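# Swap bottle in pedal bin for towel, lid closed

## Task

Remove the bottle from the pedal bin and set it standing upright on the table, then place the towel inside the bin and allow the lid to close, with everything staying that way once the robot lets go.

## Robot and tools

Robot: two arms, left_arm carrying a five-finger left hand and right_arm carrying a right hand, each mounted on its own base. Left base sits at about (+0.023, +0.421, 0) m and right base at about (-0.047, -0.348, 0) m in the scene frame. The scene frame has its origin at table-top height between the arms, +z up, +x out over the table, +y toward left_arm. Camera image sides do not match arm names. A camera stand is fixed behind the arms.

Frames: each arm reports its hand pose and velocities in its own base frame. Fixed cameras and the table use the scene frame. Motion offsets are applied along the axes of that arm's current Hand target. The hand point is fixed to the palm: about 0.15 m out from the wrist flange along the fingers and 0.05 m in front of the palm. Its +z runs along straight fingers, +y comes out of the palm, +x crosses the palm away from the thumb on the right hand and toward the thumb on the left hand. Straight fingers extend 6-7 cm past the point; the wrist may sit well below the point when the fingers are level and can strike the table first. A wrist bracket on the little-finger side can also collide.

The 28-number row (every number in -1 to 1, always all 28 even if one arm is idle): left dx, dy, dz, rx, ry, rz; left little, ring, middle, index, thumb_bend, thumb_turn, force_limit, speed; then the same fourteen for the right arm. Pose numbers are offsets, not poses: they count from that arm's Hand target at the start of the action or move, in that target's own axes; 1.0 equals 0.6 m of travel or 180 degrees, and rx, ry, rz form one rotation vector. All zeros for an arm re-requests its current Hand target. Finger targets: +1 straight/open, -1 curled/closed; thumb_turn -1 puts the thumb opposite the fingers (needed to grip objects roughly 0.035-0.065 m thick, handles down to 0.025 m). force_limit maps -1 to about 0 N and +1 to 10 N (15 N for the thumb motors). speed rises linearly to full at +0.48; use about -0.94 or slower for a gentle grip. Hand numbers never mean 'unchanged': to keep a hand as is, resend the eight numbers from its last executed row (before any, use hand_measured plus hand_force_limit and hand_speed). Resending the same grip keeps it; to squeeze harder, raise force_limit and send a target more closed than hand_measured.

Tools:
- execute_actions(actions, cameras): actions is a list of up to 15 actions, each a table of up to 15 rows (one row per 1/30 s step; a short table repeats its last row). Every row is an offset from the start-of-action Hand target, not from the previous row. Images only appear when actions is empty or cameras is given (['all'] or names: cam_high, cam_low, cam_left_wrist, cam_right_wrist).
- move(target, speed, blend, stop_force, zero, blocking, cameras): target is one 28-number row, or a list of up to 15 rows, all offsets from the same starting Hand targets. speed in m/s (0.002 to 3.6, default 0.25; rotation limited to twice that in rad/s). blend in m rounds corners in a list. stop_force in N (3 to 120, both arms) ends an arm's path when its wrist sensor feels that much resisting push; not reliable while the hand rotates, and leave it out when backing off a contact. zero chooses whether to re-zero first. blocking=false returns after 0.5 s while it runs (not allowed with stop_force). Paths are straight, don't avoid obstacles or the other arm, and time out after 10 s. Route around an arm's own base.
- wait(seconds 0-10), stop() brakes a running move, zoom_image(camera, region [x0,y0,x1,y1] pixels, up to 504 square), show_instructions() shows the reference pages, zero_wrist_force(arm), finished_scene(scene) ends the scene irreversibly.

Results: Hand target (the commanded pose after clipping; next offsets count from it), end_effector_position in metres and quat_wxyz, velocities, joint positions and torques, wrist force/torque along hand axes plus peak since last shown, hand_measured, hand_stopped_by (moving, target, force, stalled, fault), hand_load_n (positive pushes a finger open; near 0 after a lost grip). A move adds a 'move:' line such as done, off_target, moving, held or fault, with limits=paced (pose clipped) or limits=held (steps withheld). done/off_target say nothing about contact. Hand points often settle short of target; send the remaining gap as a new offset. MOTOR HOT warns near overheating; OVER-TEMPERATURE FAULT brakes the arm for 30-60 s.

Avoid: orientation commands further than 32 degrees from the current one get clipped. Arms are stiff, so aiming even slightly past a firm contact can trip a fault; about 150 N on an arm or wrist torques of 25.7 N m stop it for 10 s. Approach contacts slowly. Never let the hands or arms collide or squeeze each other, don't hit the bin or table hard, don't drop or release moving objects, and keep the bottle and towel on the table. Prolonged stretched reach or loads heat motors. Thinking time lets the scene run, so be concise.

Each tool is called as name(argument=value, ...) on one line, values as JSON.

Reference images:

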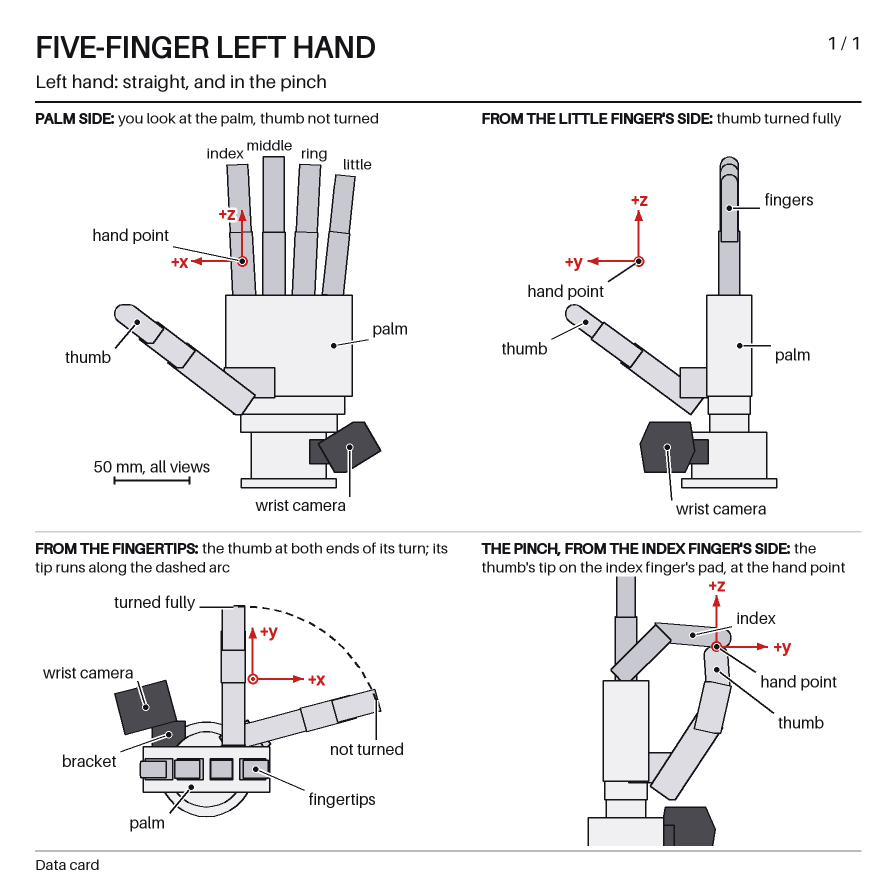

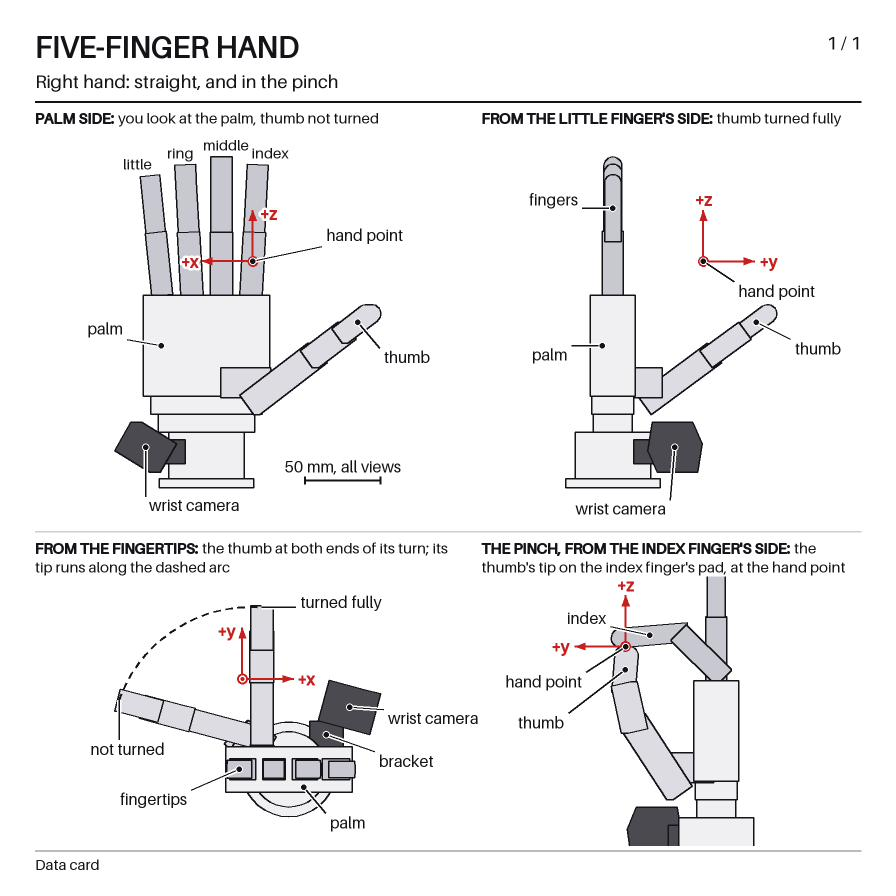

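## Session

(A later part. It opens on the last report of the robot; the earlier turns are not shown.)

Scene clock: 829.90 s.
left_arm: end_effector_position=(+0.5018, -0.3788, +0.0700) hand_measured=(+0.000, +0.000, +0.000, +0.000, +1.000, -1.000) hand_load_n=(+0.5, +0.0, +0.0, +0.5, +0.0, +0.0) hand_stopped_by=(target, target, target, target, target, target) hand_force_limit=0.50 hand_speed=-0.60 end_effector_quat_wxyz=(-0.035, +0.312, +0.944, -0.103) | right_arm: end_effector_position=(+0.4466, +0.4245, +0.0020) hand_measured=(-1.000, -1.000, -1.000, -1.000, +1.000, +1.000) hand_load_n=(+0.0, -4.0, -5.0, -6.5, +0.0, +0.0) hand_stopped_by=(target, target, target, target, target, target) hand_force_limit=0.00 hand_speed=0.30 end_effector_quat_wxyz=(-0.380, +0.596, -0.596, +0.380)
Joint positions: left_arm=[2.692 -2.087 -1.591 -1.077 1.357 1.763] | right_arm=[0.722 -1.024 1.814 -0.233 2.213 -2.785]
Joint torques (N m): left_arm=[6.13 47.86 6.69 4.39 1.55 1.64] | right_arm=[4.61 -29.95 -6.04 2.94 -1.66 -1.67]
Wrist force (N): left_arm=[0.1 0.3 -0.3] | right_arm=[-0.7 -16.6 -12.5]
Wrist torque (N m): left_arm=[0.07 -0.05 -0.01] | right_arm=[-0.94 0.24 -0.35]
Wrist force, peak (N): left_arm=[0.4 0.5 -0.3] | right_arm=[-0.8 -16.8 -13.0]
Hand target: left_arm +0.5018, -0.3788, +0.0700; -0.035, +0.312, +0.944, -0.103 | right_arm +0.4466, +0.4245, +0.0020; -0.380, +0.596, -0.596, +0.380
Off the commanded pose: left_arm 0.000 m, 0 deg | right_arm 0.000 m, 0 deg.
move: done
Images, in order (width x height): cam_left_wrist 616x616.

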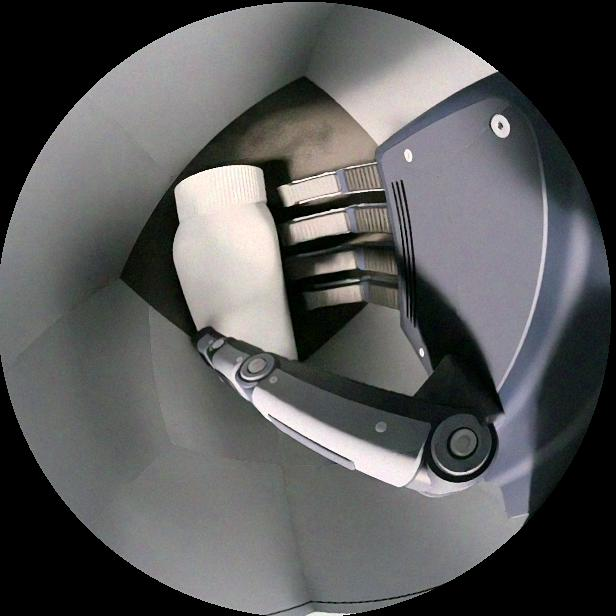

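move(target=[0,0.0097,0.0201,0,0,0,0,0,0,0,1,-1,0.5,-0.6,0,0,0,0,0,0,-1,-1,-1,-1,1,1,0,0.3], speed=0.015, stop_force=6, cameras=["cam_left_wrist"])

Scene clock: 850.73 s.
left_arm: end_effector_position=(+0.5029, -0.3773, +0.0622) hand_measured=(+0.000, +0.000, +0.000, +0.000, +1.000, -1.000) hand_load_n=(+0.0, +0.0, +0.5, +0.0, +1.0, -1.0) hand_stopped_by=(target, target, target, target, target, target) hand_force_limit=0.50 hand_speed=-0.60 end_effector_quat_wxyz=(-0.035, +0.312, +0.944, -0.103) | right_arm: end_effector_position=(+0.4466, +0.4245, +0.0020) hand_measured=(-1.000, -1.000, -1.000, -1.000, +1.000, +1.000) hand_load_n=(+0.0, -4.5, -5.5, -6.5, +0.0, -0.5) hand_stopped_by=(target, target, target, target, target, target) hand_force_limit=0.00 hand_speed=0.30 end_effector_quat_wxyz=(-0.380, +0.596, -0.596, +0.380)
Joint positions: left_arm=[2.695 -2.096 -1.599 -1.061 1.357 1.766] | right_arm=[0.722 -1.024 1.814 -0.233 2.213 -2.785]
Joint torques (N m): left_arm=[-7.8 44.95 29.68 0.15 -1.86 -1.44] | right_arm=[4.92 -33.8 -8.55 2.9 -1.67 -1.56]
Wrist force (N): left_arm=[-0.2 -0.7 -6.4] | right_arm=[-0.4 -19.0 -12.7]
Wrist torque (N m): left_arm=[-0.31 -0.11 0.03] | right_arm=[-1.03 0.24 -0.39]
Wrist force, peak (N): left_arm=[-0.1 -2.4 -11.2] | right_arm=[-0.5 -19.6 -12.4]
Hand target: left_arm +0.5029, -0.3773, +0.0622; -0.035, +0.312, +0.944, -0.103 (not the last commanded pose) | right_arm +0.4466, +0.4245, +0.0020; -0.380, +0.596, -0.596, +0.380
Off the commanded pose: left_arm 0.005 m, 0 deg | right_arm 0.000 m, 0 deg.
move: contact (left_arm)
Images, in order (width x height): cam_left_wrist 616x616.

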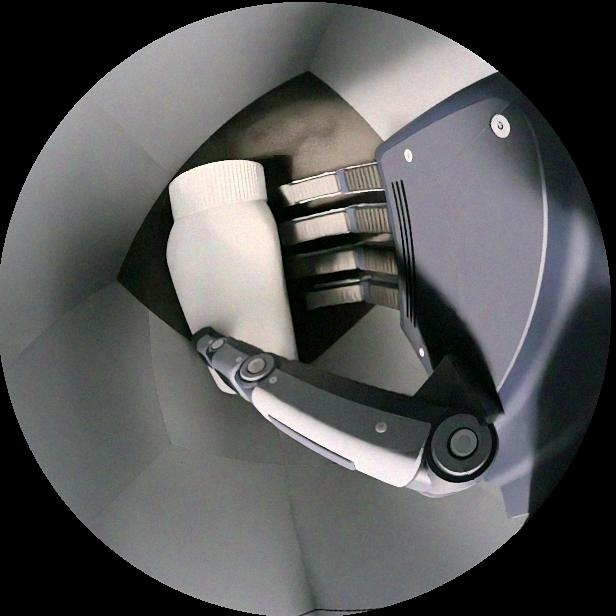

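move(target=[0,0,0,0,0,0,-0.6,-0.6,-0.6,-0.6,-0.2,-1,0.2,-0.85,0,0,0,0,0,0,-1,-1,-1,-1,1,1,0,0.3], speed=0.02, cameras=["cam_left_wrist"])

Scene clock: 859.43 s.
left_arm: end_effector_position=(+0.5029, -0.3773, +0.0622) hand_measured=(-0.600, -0.600, -0.054, -0.600, +0.986, -1.000) hand_load_n=(+0.0, +0.0, +0.0, +0.0, +9.0, +0.5) hand_stopped_by=(target, target, force, target, force, target) hand_force_limit=0.20 hand_speed=-0.85 end_effector_quat_wxyz=(-0.035, +0.312, +0.944, -0.103) | right_arm: end_effector_position=(+0.4466, +0.4245, +0.0020) hand_measured=(-1.000, -1.000, -1.000, -1.000, +1.000, +1.000) hand_load_n=(+0.0, -4.5, -5.5, -6.5, +0.0, -0.5) hand_stopped_by=(target, target, target, target, target, target) hand_force_limit=0.00 hand_speed=0.30 end_effector_quat_wxyz=(-0.380, +0.596, -0.596, +0.380)
Joint positions: left_arm=[2.695 -2.096 -1.599 -1.061 1.357 1.766] | right_arm=[0.722 -1.024 1.814 -0.233 2.213 -2.785]
Joint torques (N m): left_arm=[-2.94 39.95 25.33 2.8 -1.8 -0.66] | right_arm=[4.51 -33.41 -12.88 2.73 -1.54 -1.39]
Wrist force (N): left_arm=[0.8 -3.5 -10.8] | right_arm=[-0.7 -19.0 -12.1]
Wrist torque (N m): left_arm=[-0.69 -0.21 0.04] | right_arm=[-1.08 0.25 -0.41]
Wrist force, peak (N): left_arm=[0.8 -3.2 -11.0] | right_arm=[-0.5 -19.4 -12.5]
Hand target: left_arm +0.5029, -0.3773, +0.0622; -0.035, +0.312, +0.944, -0.103 | right_arm +0.4466, +0.4245, +0.0020; -0.380, +0.596, -0.596, +0.380
Off the commanded pose: left_arm 0.000 m, 0 deg | right_arm 0.000 m, 0 deg.
move: done
Images, in order (width x height): cam_left_wrist 616x616.

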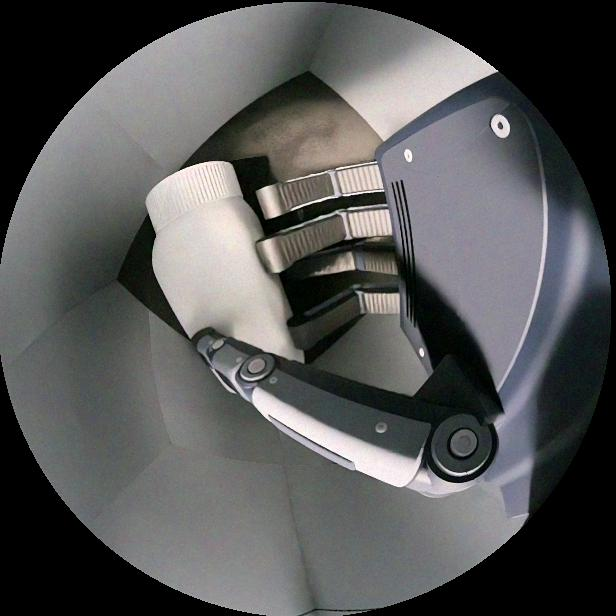

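move(target=[0,0.0029,-0.013,0,0,0,0.2,0.2,0.2,0.2,1,-1,0.5,-0.5,0,0,0,0,0,0,-1,-1,-1,-1,1,1,0,0.3], speed=0.03)

move(target=[0,0,0,0,0,0,0.2,0.2,0.2,0.2,1,-1,0.5,-0.5,0,0.0091,0.0042,0,0,0,-1,-1,-1,-1,1,1,0,0.3], speed=0.02, stop_force=100, cameras=["cam_left_wrist"])

Scene clock: 905.03 s.
left_arm: end_effector_position=(+0.5049, -0.3746, +0.0694) hand_measured=(+0.200, +0.200, +0.200, +0.200, +1.000, -1.000) hand_load_n=(+0.5, +0.0, +0.0, +0.0, +0.0, +0.0) hand_stopped_by=(target, target, target, target, target, target) hand_force_limit=0.50 hand_speed=-0.50 end_effector_quat_wxyz=(-0.035, +0.312, +0.944, -0.103) | right_arm: end_effector_position=(+0.4466, +0.4245, +0.0020) hand_measured=(-1.000, -1.000, -1.000, -1.000, +1.000, +1.000) hand_load_n=(+0.0, -4.0, -5.5, -6.0, +0.0, +0.0) hand_stopped_by=(target, target, target, target, target, target) hand_force_limit=0.00 hand_speed=0.30 end_effector_quat_wxyz=(-0.380, +0.596, -0.596, +0.380)
Joint positions: left_arm=[2.7 -2.087 -1.592 -1.078 1.357 1.771] | right_arm=[0.722 -1.024 1.814 -0.233 2.213 -2.785]
Joint torques (N m): left_arm=[5.64 48.45 32.41 0.71 1.06 1.66] | right_arm=[3.93 -32.1 -14.89 2.6 -1.52 -1.34]
Wrist force (N): left_arm=[0.3 0.1 -0.6] | right_arm=[-0.7 -16.7 -12.8]
Wrist torque (N m): left_arm=[0.05 -0.09 0.01] | right_arm=[-0.92 0.26 -0.35]
Wrist force, peak (N): left_arm=[0.7 -3.4 -11.0] | right_arm=[-0.6 -19.4 -12.1]
Hand target: left_arm +0.5049, -0.3746, +0.0694; -0.035, +0.312, +0.944, -0.103 | right_arm +0.4466, +0.4245, +0.0020; -0.380, +0.596, -0.596, +0.380
Off the commanded pose: left_arm 0.000 m, 0 deg | right_arm 0.000 m, 0 deg.
move: done

Scene clock: 906.60 s.
left_arm: end_effector_position=(+0.5049, -0.3746, +0.0694) hand_measured=(+0.200, +0.200, +0.200, +0.200, +1.000, -1.000) hand_load_n=(+0.0, +0.0, -0.5, +0.0, +0.0, +0.0) hand_stopped_by=(target, target, target, target, target, target) hand_force_limit=0.50 hand_speed=-0.50 end_effector_quat_wxyz=(-0.035, +0.312, +0.944, -0.103) | right_arm: end_effector_position=(+0.4466, +0.4245, -0.0040) hand_measured=(-1.000, -1.000, -1.000, -1.000, +1.000, +1.000) hand_load_n=(-1.0, -7.0, -5.5, -5.5, +0.0, +0.0) hand_stopped_by=(target, target, target, target, target, target) hand_force_limit=0.00 hand_speed=0.30 end_effector_quat_wxyz=(-0.380, +0.596, -0.596, +0.380)
Joint positions: left_arm=[2.7 -2.087 -1.592 -1.078 1.357 1.771] | right_arm=[0.722 -1.014 1.817 -0.246 2.213 -2.785]
Joint torques (N m): left_arm=[5.26 42.69 26.99 0.66 1.14 1.67] | right_arm=[-15.58 32.03 33.35 7.74 -7.5 1.81]
Wrist force (N): left_arm=[0.3 -0.9 -1.7] | right_arm=[-2.7 -90.5 -58.1]
Wrist torque (N m): left_arm=[0.04 -0.12 0.03] | right_arm=[0.13 1.66 -2.52]
Wrist force, peak (N): left_arm=[0.0 -1.3 -1.9] | right_arm=[-2.7 -90.5 -58.1]
Hand target: left_arm +0.5049, -0.3746, +0.0694; -0.035, +0.312, +0.944, -0.103 | right_arm +0.4466, +0.4245, -0.0040; -0.380, +0.596, -0.596, +0.380
Off the commanded pose: left_arm 0.000 m, 0 deg | right_arm 0.000 m, 0 deg.
move: done
Images, in order (width x height): cam_left_wrist 616x616.

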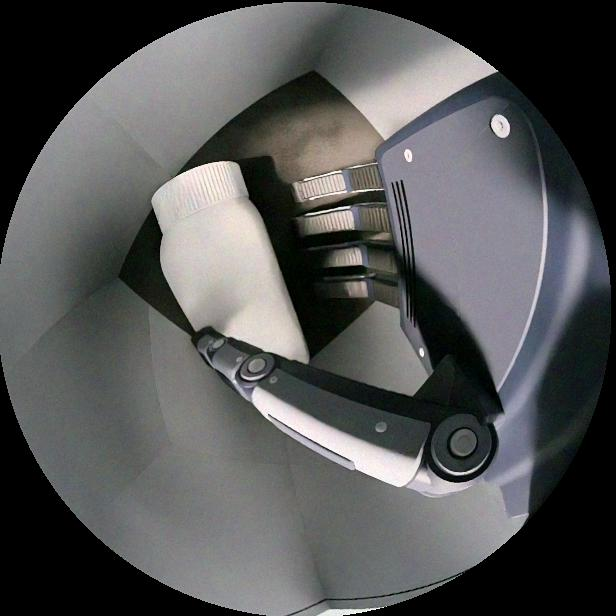

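wait(seconds=2, cameras=["cam_left_wrist"])

Scene clock: 912.37 s.
left_arm: end_effector_position=(+0.5049, -0.3746, +0.0694) hand_measured=(+0.200, +0.200, +0.200, +0.200, +1.000, -1.000) hand_load_n=(+0.0, +0.0, -0.5, +0.0, +0.0, +0.0) hand_stopped_by=(target, target, target, target, target, target) hand_force_limit=0.50 hand_speed=-0.50 end_effector_quat_wxyz=(-0.035, +0.312, +0.944, -0.103) | right_arm: end_effector_position=(+0.4466, +0.4245, -0.0040) hand_measured=(-1.000, -1.000, -1.000, -1.000, +1.000, +1.000) hand_load_n=(-1.5, -7.0, -5.5, -5.5, +0.0, +0.0) hand_stopped_by=(target, target, target, target, target, target) hand_force_limit=0.00 hand_speed=0.30 end_effector_quat_wxyz=(-0.380, +0.596, -0.596, +0.380)
Joint positions: left_arm=[2.7 -2.087 -1.592 -1.078 1.357 1.771] | right_arm=[0.722 -1.014 1.817 -0.246 2.213 -2.785]
Joint torques (N m): left_arm=[4.82 35.07 13.38 0.64 0.97 0.52] | right_arm=[-14.66 31 32.89 10.02 -5.98 1.88]
Wrist force (N): left_arm=[0.1 -0.8 -1.3] | right_arm=[-2.8 -90.0 -58.8]
Wrist torque (N m): left_arm=[0.04 -0.08 0.02] | right_arm=[0.20 1.65 -2.50]
Wrist force, peak (N): left_arm=[0.4 -1.0 -2.0] | right_arm=[-3.0 -90.7 -59.1]
Hand target: left_arm +0.5049, -0.3746, +0.0694; -0.035, +0.312, +0.944, -0.103 | right_arm +0.4466, +0.4245, -0.0040; -0.380, +0.596, -0.596, +0.380
Off the commanded pose: left_arm 0.000 m, 0 deg | right_arm 0.000 m, 0 deg.
wait: 2.00 s; at rest from the start
Images, in order (width x height): cam_left_wrist 616x616.

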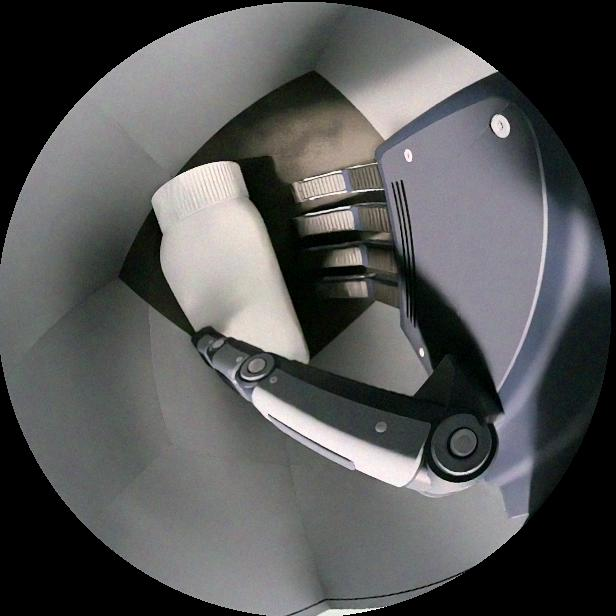

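move(target=[-0.0203,0.0075,-0.0113,0,-0.0114,-0.0516,0.5,0.5,0.5,0.5,1,-1,0.5,-0.3,0,-0.0091,-0.0042,0,0,0,-1,-1,-1,-1,1,1,0,0.3], speed=0.03, cameras=["cam_left_wrist"])

Scene clock: 968.27 s.
left_arm: end_effector_position=(+0.5182, -0.3772, +0.0750) hand_measured=(+0.500, +0.500, +0.432, +0.500, +1.000, -1.000) hand_load_n=(+0.0, +0.0, -12.5, +0.0, +0.0, +0.0) hand_stopped_by=(target, target, stalled, target, target, target) hand_force_limit=0.50 hand_speed=-0.30 end_effector_quat_wxyz=(-0.026, +0.232, +0.967, -0.106) | right_arm: end_effector_position=(+0.4466, +0.4245, +0.0020) hand_measured=(-1.000, -1.000, -1.000, -1.000, +1.000, +1.000) hand_load_n=(+0.0, -3.0, -3.5, -4.0, +0.0, +0.0) hand_stopped_by=(target, target, target, target, target, target) hand_force_limit=0.00 hand_speed=0.30 end_effector_quat_wxyz=(-0.380, +0.596, -0.596, +0.380)
Joint positions: left_arm=[2.712 -2.111 -1.547 -1.066 1.353 1.615] | right_arm=[0.722 -1.024 1.814 -0.233 2.213 -2.785]
Joint torques (N m): left_arm=[5.43 28.37 32.27 6.52 -2.9 -1] | right_arm=[-0.55 -32.81 -15.57 5.23 -1.21 -2.26]
Wrist force (N): left_arm=[11.6 -0.9 -14.6] | right_arm=[-3.3 -23.0 -2.0]
Wrist torque (N m): left_arm=[0.18 0.16 0.40] | right_arm=[-1.25 0.16 -0.46]
Wrist force, peak (N): left_arm=[32.8 -3.1 -49.9] | right_arm=[-1.6 -107.2 -37.4]
Hand target: left_arm +0.5182, -0.3772, +0.0750; -0.026, +0.232, +0.967, -0.106 | right_arm +0.4466, +0.4245, +0.0020; -0.380, +0.596, -0.596, +0.380
Off the commanded pose: left_arm 0.000 m, 0 deg | right_arm 0.000 m, 0 deg.
move: done
Images, in order (width x height): cam_left_wrist 616x616.

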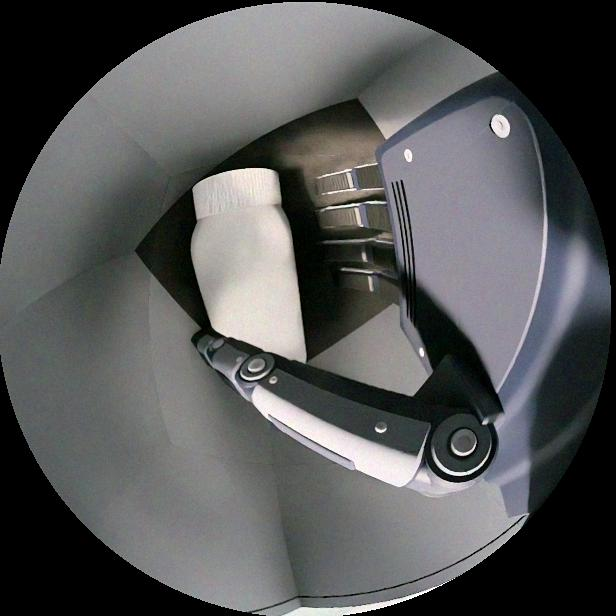

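move(target=[0,-0.0018,-0.0081,0,0,0,0.3,0.3,0.25,0.3,1,-1,0.5,-0.3,0,0,0,0,0,0,-1,-1,-1,-1,1,1,0,0.3], speed=0.03, cameras=["cam_left_wrist"])

Scene clock: 980.47 s.
left_arm: end_effector_position=(+0.5182, -0.3772, +0.0799) hand_measured=(+0.300, +0.300, +0.250, +0.300, +1.000, -1.000) hand_load_n=(+0.0, +0.0, +0.0, +0.0, +0.0, +0.0) hand_stopped_by=(target, target, target, target, target, target) hand_force_limit=0.50 hand_speed=-0.30 end_effector_quat_wxyz=(-0.026, +0.232, +0.967, -0.106) | right_arm: end_effector_position=(+0.4466, +0.4245, +0.0020) hand_measured=(-1.000, -1.000, -1.000, -1.000, +1.000, +1.000) hand_load_n=(+0.0, -2.5, -3.0, -4.0, +0.0, -0.5) hand_stopped_by=(target, target, target, target, target, target) hand_force_limit=0.00 hand_speed=0.30 end_effector_quat_wxyz=(-0.380, +0.596, -0.596, +0.380)
Joint positions: left_arm=[2.713 -2.105 -1.542 -1.077 1.353 1.615] | right_arm=[0.722 -1.024 1.814 -0.233 2.213 -2.785]
Joint torques (N m): left_arm=[1.12 49.57 32.87 0.7 -0.67 -0.99] | right_arm=[-5.16 -32.27 -14.94 2.4 1.87 -0.7]
Wrist force (N): left_arm=[0.2 -0.2 -0.8] | right_arm=[-4.2 -19.1 -3.8]
Wrist torque (N m): left_arm=[0.01 -0.07 0.18] | right_arm=[-1.13 0.21 -0.39]
Wrist force, peak (N): left_arm=[12.1 -0.8 -14.9] | right_arm=[-3.2 -23.3 -2.2]
Hand target: left_arm +0.5182, -0.3772, +0.0800; -0.026, +0.232, +0.967, -0.106 | right_arm +0.4466, +0.4245, +0.0020; -0.380, +0.596, -0.596, +0.380
Off the commanded pose: left_arm 0.000 m, 0 deg | right_arm 0.000 m, 0 deg.
move: done
Images, in order (width x height): cam_left_wrist 616x616.

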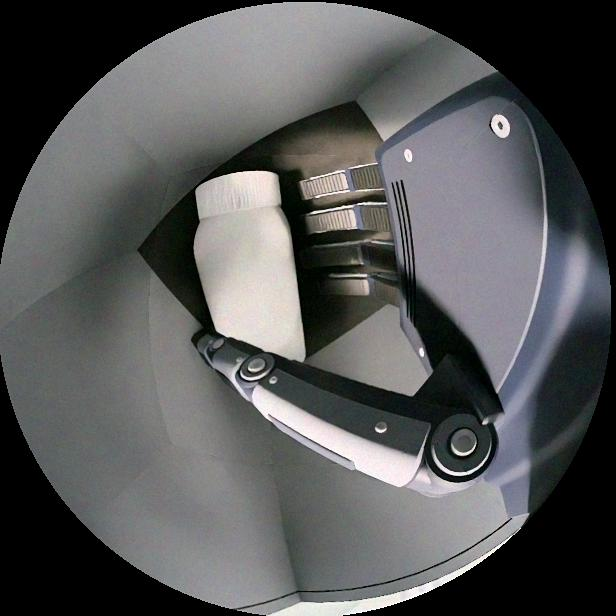

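move(target=[0,0.0072,0.0326,0,0,0,0.1,0.1,0.05,0.1,1,-1,0.5,-0.3,0,0,0,0,0,0,-1,-1,-1,-1,1,1,0,0.3], speed=0.015, stop_force=6, cameras=["cam_left_wrist"])

Scene clock: 1001.47 s.
left_arm: end_effector_position=(+0.5182, -0.3772, +0.0628) hand_measured=(+0.100, +0.100, +0.050, +0.100, +1.000, -1.000) hand_load_n=(+0.0, +0.0, +0.0, +0.0, +1.0, -2.0) hand_stopped_by=(target, target, target, target, target, target) hand_force_limit=0.50 hand_speed=-0.30 end_effector_quat_wxyz=(-0.026, +0.232, +0.967, -0.106) | right_arm: end_effector_position=(+0.4466, +0.4245, +0.0020) hand_measured=(-1.000, -1.000, -1.000, -1.000, +1.000, +1.000) hand_load_n=(+0.0, -3.0, -3.5, -4.0, +0.0, -0.5) hand_stopped_by=(target, target, target, target, target, target) hand_force_limit=0.00 hand_speed=0.30 end_effector_quat_wxyz=(-0.380, +0.596, -0.596, +0.380)
Joint positions: left_arm=[2.712 -2.125 -1.559 -1.039 1.353 1.615] | right_arm=[0.722 -1.024 1.814 -0.233 2.213 -2.785]
Joint torques (N m): left_arm=[-5.64 44.93 29.18 0.08 -0.46 -0.7] | right_arm=[-6.1 -27.48 -13.01 5.18 1.7 1.03]
Wrist force (N): left_arm=[-0.8 -2.1 -7.1] | right_arm=[-3.8 -22.6 -3.4]
Wrist torque (N m): left_arm=[-0.46 -0.06 0.23] | right_arm=[-1.23 0.20 -0.46]
Wrist force, peak (N): left_arm=[-0.3 -3.4 -11.8] | right_arm=[-3.3 -23.3 -3.3]
Hand target: left_arm +0.5182, -0.3772, +0.0628; -0.026, +0.232, +0.967, -0.106 (not the last commanded pose) | right_arm +0.4466, +0.4245, +0.0020; -0.380, +0.596, -0.596, +0.380
Off the commanded pose: left_arm 0.003 m, 0 deg | right_arm 0.000 m, 0 deg.
move: contact (left_arm)
Images, in order (width x height): cam_left_wrist 616x616.

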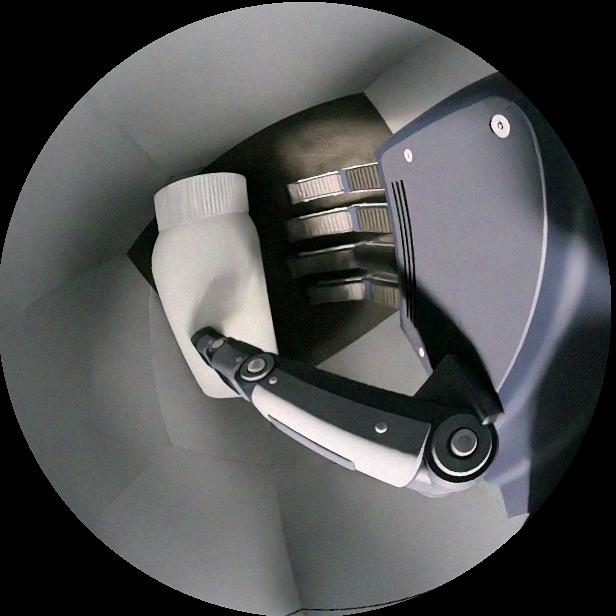

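move(target=[0,-0.0488,0.0108,0,0,0,0.15,0.15,0.1,0.15,1,-1,0.5,-0.3,0,0,0,0,0,0,-1,-1,-1,-1,1,1,0,0.3], speed=0.02, cameras=["cam_left_wrist"])

Scene clock: 1116.87 s.
left_arm: end_effector_position=(+0.5046, -0.4038, +0.0628) hand_measured=(+0.150, +0.150, +0.100, +0.150, +1.000, -1.000) hand_load_n=(+0.0, +0.0, +0.0, +0.0, +1.5, +0.5) hand_stopped_by=(target, target, target, target, target, target) hand_force_limit=0.50 hand_speed=-0.30 end_effector_quat_wxyz=(-0.026, +0.232, +0.967, -0.106) | right_arm: end_effector_position=(+0.4466, +0.4245, +0.0020) hand_measured=(-1.000, -1.000, -1.000, -1.000, +1.000, +1.000) hand_load_n=(+0.0, -3.0, -3.5, -4.0, +0.0, +0.0) hand_stopped_by=(target, target, target, target, target, target) hand_force_limit=0.00 hand_speed=0.30 end_effector_quat_wxyz=(-0.380, +0.596, -0.596, +0.380)
Joint positions: left_arm=[2.667 -2.137 -1.542 -1.034 1.353 1.568] | right_arm=[0.722 -1.024 1.814 -0.233 2.213 -2.785]
Joint torques (N m): left_arm=[-7.27 31.76 29.56 3.81 -2.71 -1.41] | right_arm=[-6.3 -23.97 -11.24 4.97 2.13 1]
Wrist force (N): left_arm=[0.1 -0.5 -7.9] | right_arm=[-3.4 -22.7 -3.5]
Wrist torque (N m): left_arm=[-0.38 -0.12 0.18] | right_arm=[-1.22 0.16 -0.44]
Wrist force, peak (N): left_arm=[0.2 -0.4 -8.1] | right_arm=[-3.8 -23.0 -3.5]
Hand target: left_arm +0.5046, -0.4039, +0.0628; -0.026, +0.232, +0.967, -0.106 | right_arm +0.4466, +0.4245, +0.0020; -0.380, +0.596, -0.596, +0.380
Off the commanded pose: left_arm 0.000 m, 0 deg | right_arm 0.000 m, 0 deg.
move: done
Images, in order (width x height): cam_left_wrist 616x616.

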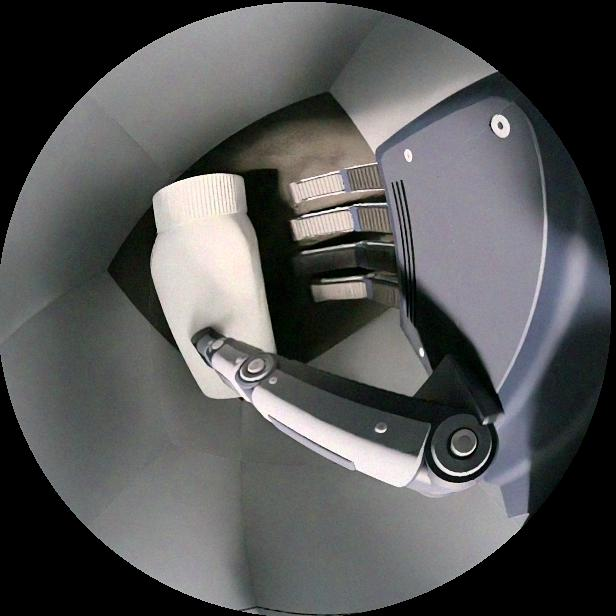

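move(target=[0,-0.0022,-0.0098,0,0,0,0.15,0.15,0.1,0.15,0.8,-1,0.2,-0.85,0,0,0,0,0,0,-1,-1,-1,-1,1,1,0,0.3], speed=0.01, cameras=["cam_left_wrist"])

Scene clock: 1167.30 s.
left_arm: end_effector_position=(+0.5046, -0.4039, +0.0689) hand_measured=(+0.150, +0.150, +0.100, +0.150, +0.806, -1.000) hand_load_n=(+0.0, +0.0, -0.5, +0.0, +9.0, +0.0) hand_stopped_by=(target, target, target, target, force, target) hand_force_limit=0.20 hand_speed=-0.85 end_effector_quat_wxyz=(-0.026, +0.232, +0.967, -0.106) | right_arm: end_effector_position=(+0.4466, +0.4245, +0.0020) hand_measured=(-1.000, -1.000, -1.000, -1.000, +1.000, +1.000) hand_load_n=(+0.0, -2.5, -3.5, -4.5, +0.0, +0.0) hand_stopped_by=(target, target, target, target, target, target) hand_force_limit=0.00 hand_speed=0.30 end_effector_quat_wxyz=(-0.380, +0.596, -0.596, +0.380)
Joint positions: left_arm=[2.667 -2.13 -1.536 -1.047 1.353 1.568] | right_arm=[0.722 -1.024 1.814 -0.233 2.213 -2.785]
Joint torques (N m): left_arm=[-7.67 42.74 27.39 0.04 -0.51 -1.41] | right_arm=[-6.04 -22.07 -8.23 4.46 1.91 1.12]
Wrist force (N): left_arm=[0.1 -1.0 -9.5] | right_arm=[-3.6 -22.8 -2.9]
Wrist torque (N m): left_arm=[-0.43 -0.14 0.20] | right_arm=[-1.25 0.17 -0.46]
Wrist force, peak (N): left_arm=[0.4 -0.9 -9.8] | right_arm=[-3.6 -22.9 -3.4]
Hand target: left_arm +0.5046, -0.4039, +0.0688; -0.026, +0.232, +0.967, -0.106 | right_arm +0.4466, +0.4245, +0.0020; -0.380, +0.596, -0.596, +0.380
Off the commanded pose: left_arm 0.000 m, 0 deg | right_arm 0.000 m, 0 deg.
move: done
Images, in order (width x height): cam_left_wrist 616x616.

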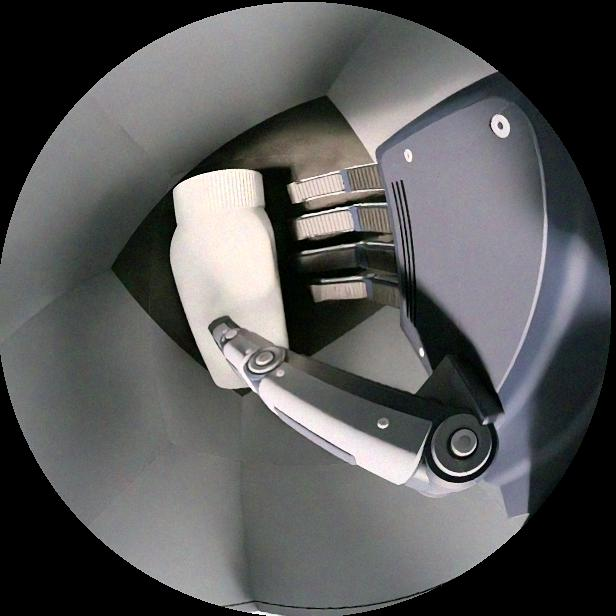

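move(target=[0,0,0,0,0,0,0.15,0.15,-0.6,-0.6,0.8,-1,0.2,-0.85,0,0,0,0,0,0,-1,-1,-1,-1,1,1,0,0.3], speed=0.01, cameras=["cam_left_wrist"])

Scene clock: 1181.43 s.
left_arm: end_effector_position=(+0.5046, -0.4039, +0.0688) hand_measured=(+0.150, +0.150, -0.600, -0.600, +0.806, -1.000) hand_load_n=(+0.0, +0.0, +0.0, +0.0, +6.5, +0.5) hand_stopped_by=(target, target, target, target, force, target) hand_force_limit=0.20 hand_speed=-0.85 end_effector_quat_wxyz=(-0.026, +0.232, +0.967, -0.106) | right_arm: end_effector_position=(+0.4466, +0.4245, +0.0020) hand_measured=(-1.000, -1.000, -1.000, -1.000, +1.000, +1.000) hand_load_n=(+0.0, -3.0, -3.0, -4.0, +0.0, -0.5) hand_stopped_by=(target, target, target, target, target, target) hand_force_limit=0.00 hand_speed=0.30 end_effector_quat_wxyz=(-0.380, +0.596, -0.596, +0.380)
Joint positions: left_arm=[2.667 -2.13 -1.536 -1.047 1.353 1.568] | right_arm=[0.722 -1.024 1.814 -0.233 2.213 -2.785]
Joint torques (N m): left_arm=[-6.35 43.58 9.12 1.8 -0.47 -0.89] | right_arm=[-5.56 -17.52 -6.59 2.16 1.67 1.01]
Wrist force (N): left_arm=[0.3 -2.9 -8.6] | right_arm=[-3.7 -22.6 -2.7]
Wrist torque (N m): left_arm=[-0.47 -0.13 0.21] | right_arm=[-1.24 0.16 -0.45]
Wrist force, peak (N): left_arm=[0.2 -1.1 -9.7] | right_arm=[-3.8 -23.0 -3.1]
Hand target: left_arm +0.5046, -0.4039, +0.0688; -0.026, +0.232, +0.967, -0.106 | right_arm +0.4466, +0.4245, +0.0020; -0.380, +0.596, -0.596, +0.380
Off the commanded pose: left_arm 0.000 m, 0 deg | right_arm 0.000 m, 0 deg.
move: done
Images, in order (width x height): cam_left_wrist 616x616.

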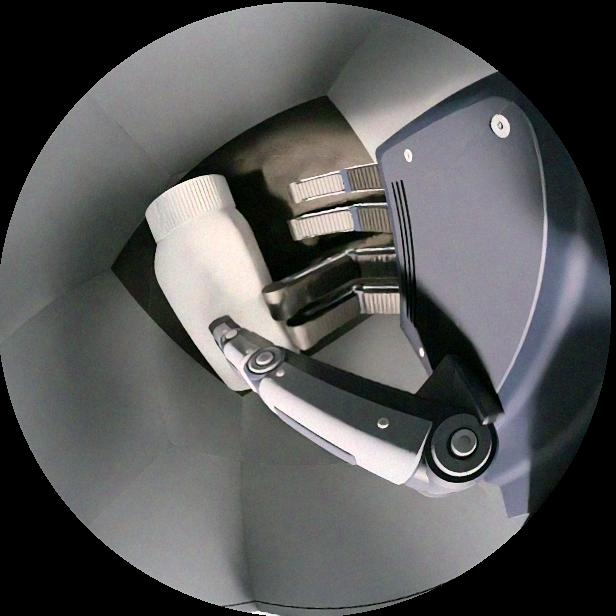

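move(target=[[0,-0.0054,-0.0244,0,0,0,0.3,0.3,0.25,0.3,1,-1,0.5,-0.2,0,0,0,0,0,0,-1,-1,-1,-1,1,1,0,0.3],[-0.05,0.0076,-0.0273,0,0,0,0.3,0.3,0.25,0.3,1,-1,0.5,-0.2,0,0,0,0,0,0,-1,-1,-1,-1,1,1,0,0.3]], speed=0.03, cameras=["cam_left_wrist"])

Scene clock: 1224.40 s.
left_arm: end_effector_position=(+0.5349, -0.4105, +0.0838) hand_measured=(+0.300, +0.300, +0.250, +0.300, +1.000, -1.000) hand_load_n=(+0.0, +0.0, +0.0, +0.0, +0.0, +0.0) hand_stopped_by=(target, target, target, target, target, target) hand_force_limit=0.50 hand_speed=-0.20 end_effector_quat_wxyz=(-0.026, +0.232, +0.967, -0.106) | right_arm: end_effector_position=(+0.4467, +0.4245, +0.0021) hand_measured=(-1.000, -1.000, -1.000, -1.000, +1.000, +1.000) hand_load_n=(-1.5, -8.0, -9.5, -10.0, +0.0, +0.0) hand_stopped_by=(target, target, target, target, target, target) hand_force_limit=0.00 hand_speed=0.30 end_effector_quat_wxyz=(-0.380, +0.596, -0.597, +0.380)
Joint positions: left_arm=[2.679 -2.173 -1.421 -1.122 1.353 1.58] | right_arm=[0.722 -1.024 1.814 -0.233 2.214 -2.785]
Joint torques (N m): left_arm=[16.24 24.77 34.29 -1.68 0.49 1.74] | right_arm=[0.29 -11.35 -4.07 5.73 -3.21 0.9]
Wrist force (N): left_arm=[-0.3 -0.2 -0.8] | right_arm=[1.8 -52.2 -11.7]
Wrist torque (N m): left_arm=[0.00 0.01 -0.03] | right_arm=[-1.91 0.24 -0.97]
Wrist force, peak (N): left_arm=[0.4 -2.8 -8.8] | right_arm=[1.8 -52.2 -11.7]
Hand target: left_arm +0.5349, -0.4104, +0.0838; -0.026, +0.232, +0.967, -0.106 | right_arm +0.4466, +0.4245, +0.0020; -0.380, +0.596, -0.596, +0.380
Off the commanded pose: left_arm 0.000 m, 0 deg | right_arm 0.000 m, 0 deg.
move: done
Images, in order (width x height): cam_left_wrist 616x616.

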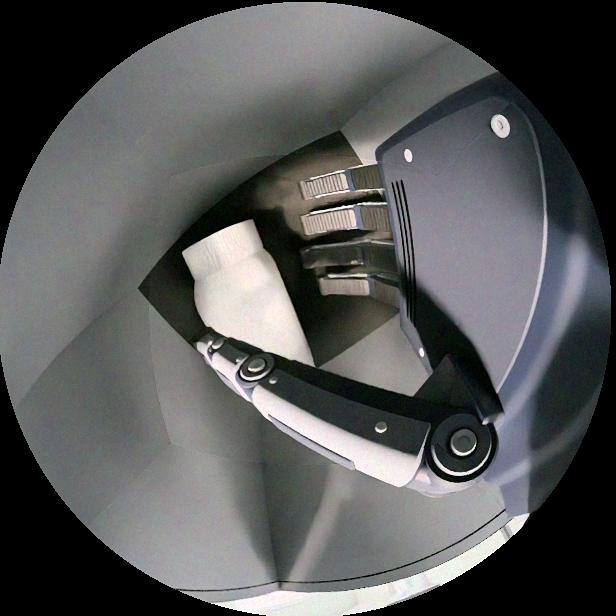

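move(target=[[0,-0.0072,-0.0325,0,-0.0132,-0.0596,0.3,0.3,0.25,0.3,1,-1,0.5,-0.2,0,0,0,0,0,0,-1,-1,-1,-1,1,1,0,0.3]], speed=0.1, cameras=["cam_left_wrist","cam_high"])

Scene clock: 1294.70 s.
left_arm: end_effector_position=(+0.5350, -0.4105, +0.1037) hand_measured=(+0.300, +0.300, +0.250, +0.300, +1.000, -1.000) hand_load_n=(+0.0, +0.0, +0.0, +0.0, +0.0, +0.0) hand_stopped_by=(target, target, target, target, target, target) hand_force_limit=0.50 hand_speed=-0.20 end_effector_quat_wxyz=(-0.016, +0.139, +0.984, -0.108) | right_arm: end_effector_position=(+0.4466, +0.4245, +0.0020) hand_measured=(-1.000, -1.000, -1.000, -1.000, +1.000, +1.000) hand_load_n=(-5.0, -10.5, -13.0, -12.0, +0.0, -0.5) hand_stopped_by=(target, target, target, target, target, target) hand_force_limit=0.00 hand_speed=0.30 end_effector_quat_wxyz=(-0.380, +0.596, -0.596, +0.380)
Joint positions: left_arm=[2.687 -2.155 -1.405 -1.115 1.356 1.393] | right_arm=[0.722 -1.024 1.814 -0.233 2.213 -2.785]
Joint torques (N m): left_arm=[25.02 56.84 49.69 5.23 1.19 -1.53] | right_arm=[12.19 1 6.79 7.89 -5.29 0.9]
Wrist force (N): left_arm=[0.1 0.1 -0.3] | right_arm=[1.9 -71.8 -16.6]
Wrist torque (N m): left_arm=[0.02 -0.05 0.17] | right_arm=[-2.38 0.39 -1.48]
Wrist force, peak (N): left_arm=[0.0 -0.4 -1.0] | right_arm=[1.9 -71.8 -16.6]
Hand target: left_arm +0.5350, -0.4105, +0.1038; -0.016, +0.139, +0.984, -0.108 | right_arm +0.4466, +0.4245, +0.0020; -0.380, +0.596, -0.596, +0.380
Off the commanded pose: left_arm 0.000 m, 0 deg | right_arm 0.000 m, 0 deg.
move: done
Images, in order (width x height): cam_high 672x504, cam_left_wrist 616x616.

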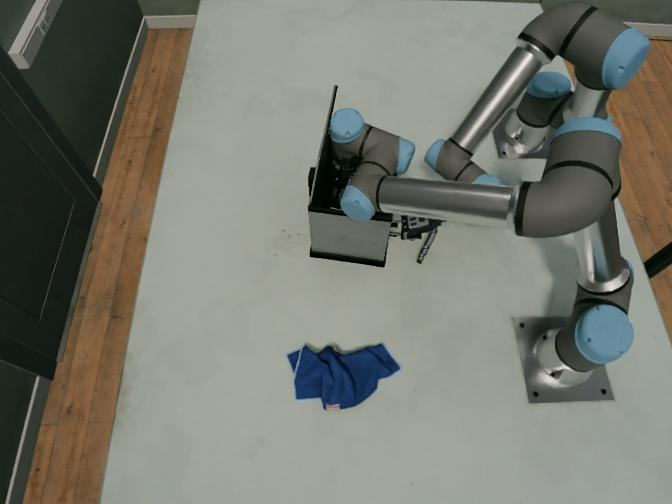

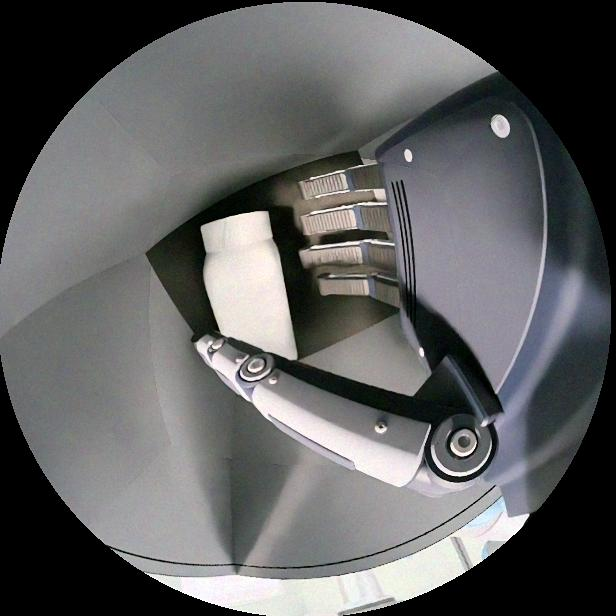

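move(target=[0.0133,0.0101,0.0455,0,0,0,0.3,0.3,0.3,0.3,1,-1,0.5,-0.2,0,0,0,0,0,0,-1,-1,-1,-1,1,1,0,0.3], speed=0.05, stop_force=5, cameras=["cam_left_wrist"])

Scene clock: 1336.97 s.
left_arm: end_effector_position=(+0.5273, -0.4082, +0.0758) hand_measured=(+0.300, +0.300, +0.300, +0.300, +1.000, -1.000) hand_load_n=(+0.0, +0.0, +0.0, +0.0, +0.0, +0.0) hand_stopped_by=(target, target, target, target, target, target) hand_force_limit=0.50 hand_speed=-0.20 end_effector_quat_wxyz=(-0.016, +0.139, +0.984, -0.108) | right_arm: end_effector_position=(+0.4465, +0.4244, +0.0018) hand_measured=(-1.000, -1.000, -1.000, -1.000, +1.000, +1.000) hand_load_n=(-0.5, -2.5, -2.5, -3.5, +0.0, +0.0) hand_stopped_by=(target, target, target, target, target, target) hand_force_limit=0.00 hand_speed=0.30 end_effector_quat_wxyz=(-0.379, +0.597, -0.596, +0.380)
Joint positions: left_arm=[2.685 -2.168 -1.463 -1.044 1.356 1.39] | right_arm=[0.722 -1.024 1.814 -0.233 2.213 -2.785]
Joint torques (N m): left_arm=[-6.59 37.98 7.89 4.37 0.61 -1.45] | right_arm=[6.08 -27.62 4.66 1.46 0.84 1.03]
Wrist force (N): left_arm=[-0.3 -0.1 -0.4] | right_arm=[-3.8 -19.1 -3.0]
Wrist torque (N m): left_arm=[0.00 0.03 0.15] | right_arm=[-1.13 0.17 -0.37]
Wrist force, peak (N): left_arm=[-0.2 -0.3 -1.0] | right_arm=[1.9 -72.1 -16.4]
Hand target: left_arm +0.5273, -0.4082, +0.0758; -0.016, +0.139, +0.984, -0.108 | right_arm +0.4465, +0.4244, +0.0018; -0.379, +0.597, -0.596, +0.380
Off the commanded pose: left_arm 0.000 m, 0 deg | right_arm 0.000 m, 0 deg.
move: contact (right_arm)
Images, in order (width x height): cam_left_wrist 616x616.

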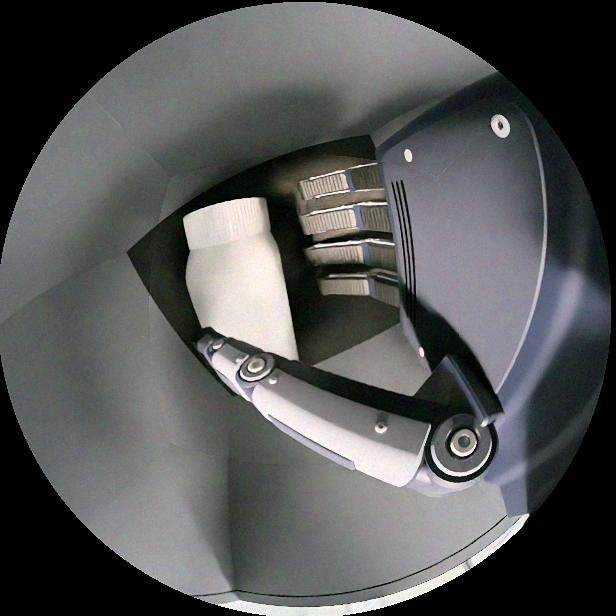

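move(target=[0,0,0,0.0694,0,0,0.3,0.3,0.3,0.3,1,-1,0.5,-0.2,0,0,0,0,0,0,-1,-1,-1,-1,1,1,0,0.3], speed=0.1, cameras=["cam_left_wrist","cam_high"])

Scene clock: 1411.17 s.
left_arm: end_effector_position=(+0.5273, -0.4082, +0.0758) hand_measured=(+0.300, +0.300, +0.300, +0.300, +1.000, -1.000) hand_load_n=(+0.0, +0.0, +0.0, +0.0, +0.0, +0.0) hand_stopped_by=(target, target, target, target, target, target) hand_force_limit=0.50 hand_speed=-0.20 end_effector_quat_wxyz=(-0.031, +0.136, +0.967, -0.214) | right_arm: end_effector_position=(+0.4465, +0.4244, +0.0019) hand_measured=(-1.000, -1.000, -1.000, -1.000, +1.000, +1.000) hand_load_n=(-1.0, -5.5, -6.0, -6.5, +0.0, +0.0) hand_stopped_by=(target, target, target, target, target, target) hand_force_limit=0.00 hand_speed=0.30 end_effector_quat_wxyz=(-0.380, +0.597, -0.596, +0.380)
Joint positions: left_arm=[2.767 -2.137 -1.532 -1.001 1.137 1.467] | right_arm=[0.722 -1.024 1.814 -0.233 2.213 -2.785]
Joint torques (N m): left_arm=[18.46 46.66 12.94 3.53 -3.25 1.69] | right_arm=[0.12 -17.28 -8.48 4.82 0.44 1.16]
Wrist force (N): left_arm=[-0.2 -0.4 -0.6] | right_arm=[-4.8 -37.8 -5.5]
Wrist torque (N m): left_arm=[-0.05 0.00 -0.01] | right_arm=[-1.60 0.26 -0.78]
Wrist force, peak (N): left_arm=[-0.1 -0.5 -0.7] | right_arm=[-4.9 -37.9 -5.4]
Hand target: left_arm +0.5273, -0.4082, +0.0758; -0.031, +0.136, +0.967, -0.214 | right_arm +0.4465, +0.4244, +0.0018; -0.379, +0.597, -0.596, +0.380
Off the commanded pose: left_arm 0.000 m, 0 deg | right_arm 0.000 m, 0 deg.
move: done
Images, in order (width x height): cam_high 672x504, cam_left_wrist 616x616.

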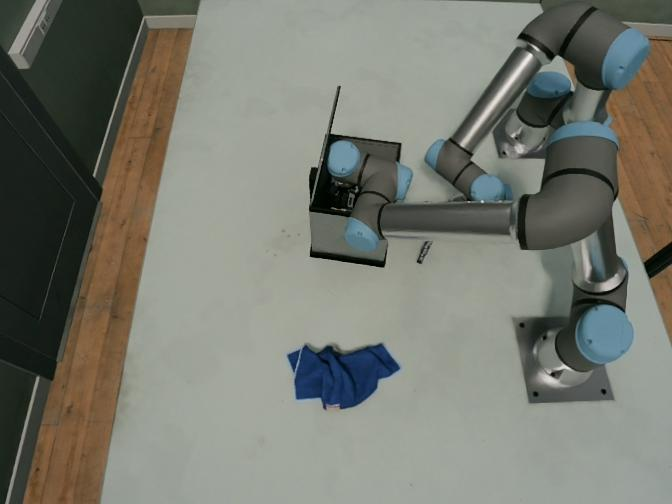

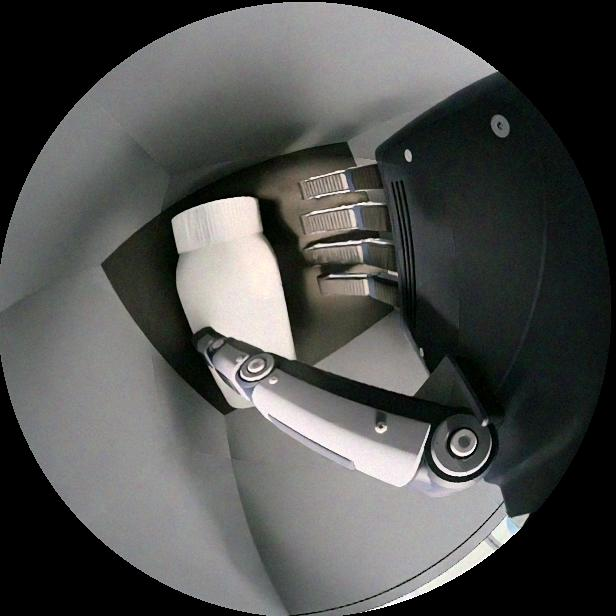

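move(target=[0.015,0.0111,0.0239,0,0,0,0.3,0.3,0.3,0.3,1,-1,0.5,-0.2,0,0,0,0,0,0,-1,-1,-1,-1,1,1,0,0.3], speed=0.05, cameras=["cam_left_wrist"])

move(target=[0,0,0,0,0,0,0.3,0.3,0.3,0.3,0.8,-1,0,-0.85,0,0,0,0,0,0,-1,-1,-1,-1,1,1,0,0.3], speed=0.05, cameras=["cam_left_wrist"])

Scene clock: 1454.90 s.
left_arm: end_effector_position=(+0.5197, -0.4075, +0.0609) hand_measured=(+0.300, +0.300, +0.298, +0.300, +1.000, -1.000) hand_load_n=(+0.0, +0.0, -27.0, +0.0, +0.0, +0.0) hand_stopped_by=(target, target, target, target, target, target) hand_force_limit=0.50 hand_speed=-0.20 end_effector_quat_wxyz=(-0.028, +0.137, +0.966, -0.217) end_effector_velocity=(-0.001, -0.001, -0.001) end_effector_angular_velocity=(-0.004, +0.003, +0.000) | right_arm: end_effector_position=(+0.4465, +0.4244, +0.0018) hand_measured=(-1.000, -1.000, -1.000, -1.000, +1.000, +1.000) hand_load_n=(+0.0, -3.5, -4.5, -5.0, +0.0, +0.0) hand_stopped_by=(target, target, target, target, target, target) hand_force_limit=0.00 hand_speed=0.30 end_effector_quat_wxyz=(-0.379, +0.597, -0.596, +0.380)
Joint positions: left_arm=[2.766 -2.138 -1.577 -0.948 1.132 1.465] | right_arm=[0.722 -1.024 1.814 -0.233 2.213 -2.785]
Joint velocities: left_arm=[0 -0.001 -0.001 0.001 -0.005 -0.001] | right_arm=[within noise]
Joint torques (N m): left_arm=[15.27 -33.57 -44.22 -9.69 11.24 -1.19] | right_arm=[-3.56 -32.06 -9.02 0.89 2.37 1.2]
Wrist force (N): left_arm=[-9.8 -67.0 -80.8] | right_arm=[-3.8 -23.2 -5.9]
Wrist torque (N m): left_arm=[2.54 -2.01 1.54] | right_arm=[-1.24 0.21 -0.45]
Wrist force, peak (N): left_arm=[-9.8 -67.0 -80.8] | right_arm=[-4.8 -38.2 -5.6]
Hand target: left_arm +0.5186, -0.4057, +0.0600; -0.031, +0.136, +0.967, -0.214 | right_arm +0.4465, +0.4244, +0.0018; -0.379, +0.597, -0.596, +0.380
Off the commanded pose: left_arm 0.002 m, 0 deg | right_arm 0.000 m, 0 deg.
move: done
Images, in order (width x height): cam_left_wrist 616x616.

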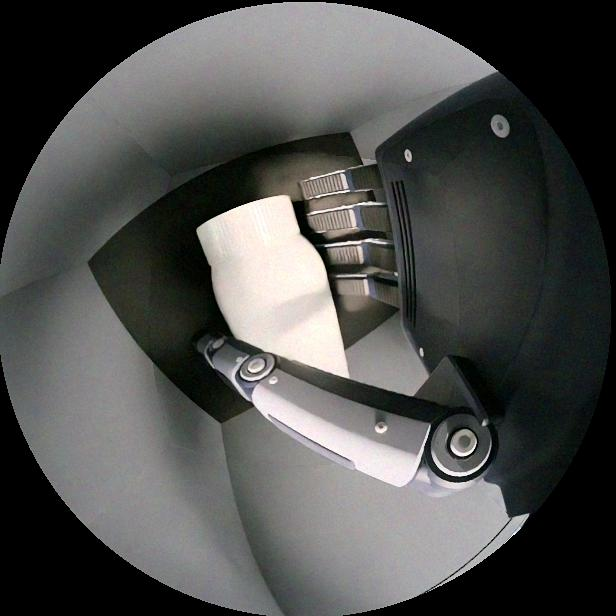

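Scene clock: 1456.10 s.
left_arm: end_effector_position=(+0.5196, -0.4077, +0.0608) hand_measured=(+0.300, +0.300, +0.296, +0.300, +0.800, -1.000) hand_load_n=(+0.0, +0.0, -27.5, +0.0, +0.0, +0.0) hand_stopped_by=(target, target, target, target, target, target) hand_force_limit=0.00 hand_speed=-0.85 end_effector_quat_wxyz=(-0.028, +0.137, +0.966, -0.217) | right_arm: end_effector_position=(+0.4465, +0.4244, +0.0018) hand_measured=(-1.000, -1.000, -1.000, -1.000, +1.000, +1.000) hand_load_n=(+0.0, -3.0, -4.0, -5.0, +0.0, +0.0) hand_stopped_by=(target, target, target, target, target, target) hand_force_limit=0.00 hand_speed=0.30 end_effector_quat_wxyz=(-0.379, +0.597, -0.596, +0.380)
Joint positions: left_arm=[2.766 -2.139 -1.577 -0.947 1.131 1.465] | right_arm=[0.722 -1.024 1.814 -0.233 2.213 -2.785]
Joint torques (N m): left_arm=[16.86 -32.48 -44.73 -9.93 11.41 -0.7] | right_arm=[-4.46 -31.38 -9.03 0.86 2.16 1.2]
Wrist force (N): left_arm=[-10.2 -67.2 -80.9] | right_arm=[-4.2 -22.6 -5.9]
Wrist torque (N m): left_arm=[2.50 -2.03 1.55] | right_arm=[-1.19 0.24 -0.45]
Wrist force, peak (N): left_arm=[-10.4 -66.9 -81.3] | right_arm=[-4.2 -23.2 -6.2]
Hand target: left_arm +0.5186, -0.4057, +0.0600; -0.031, +0.136, +0.967, -0.214 | right_arm +0.4465, +0.4244, +0.0018; -0.379, +0.597, -0.596, +0.380
Off the commanded pose: left_arm 0.002 m, 1 deg | right_arm 0.000 m, 0 deg.
move: done
Images, in order (width x height): cam_left_wrist 616x616.

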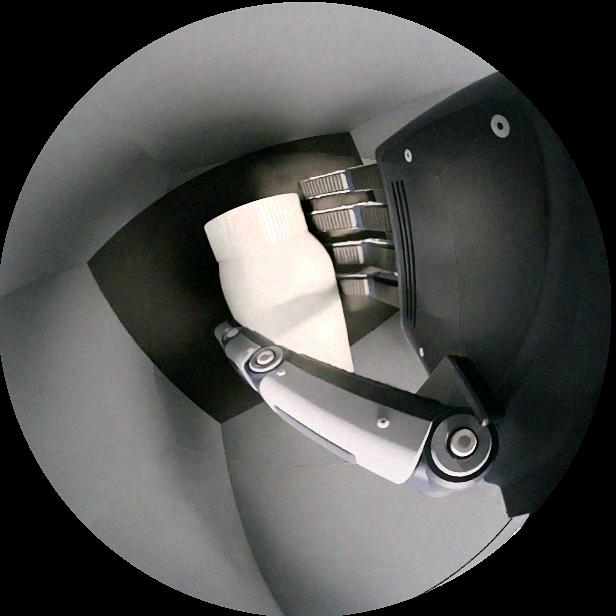

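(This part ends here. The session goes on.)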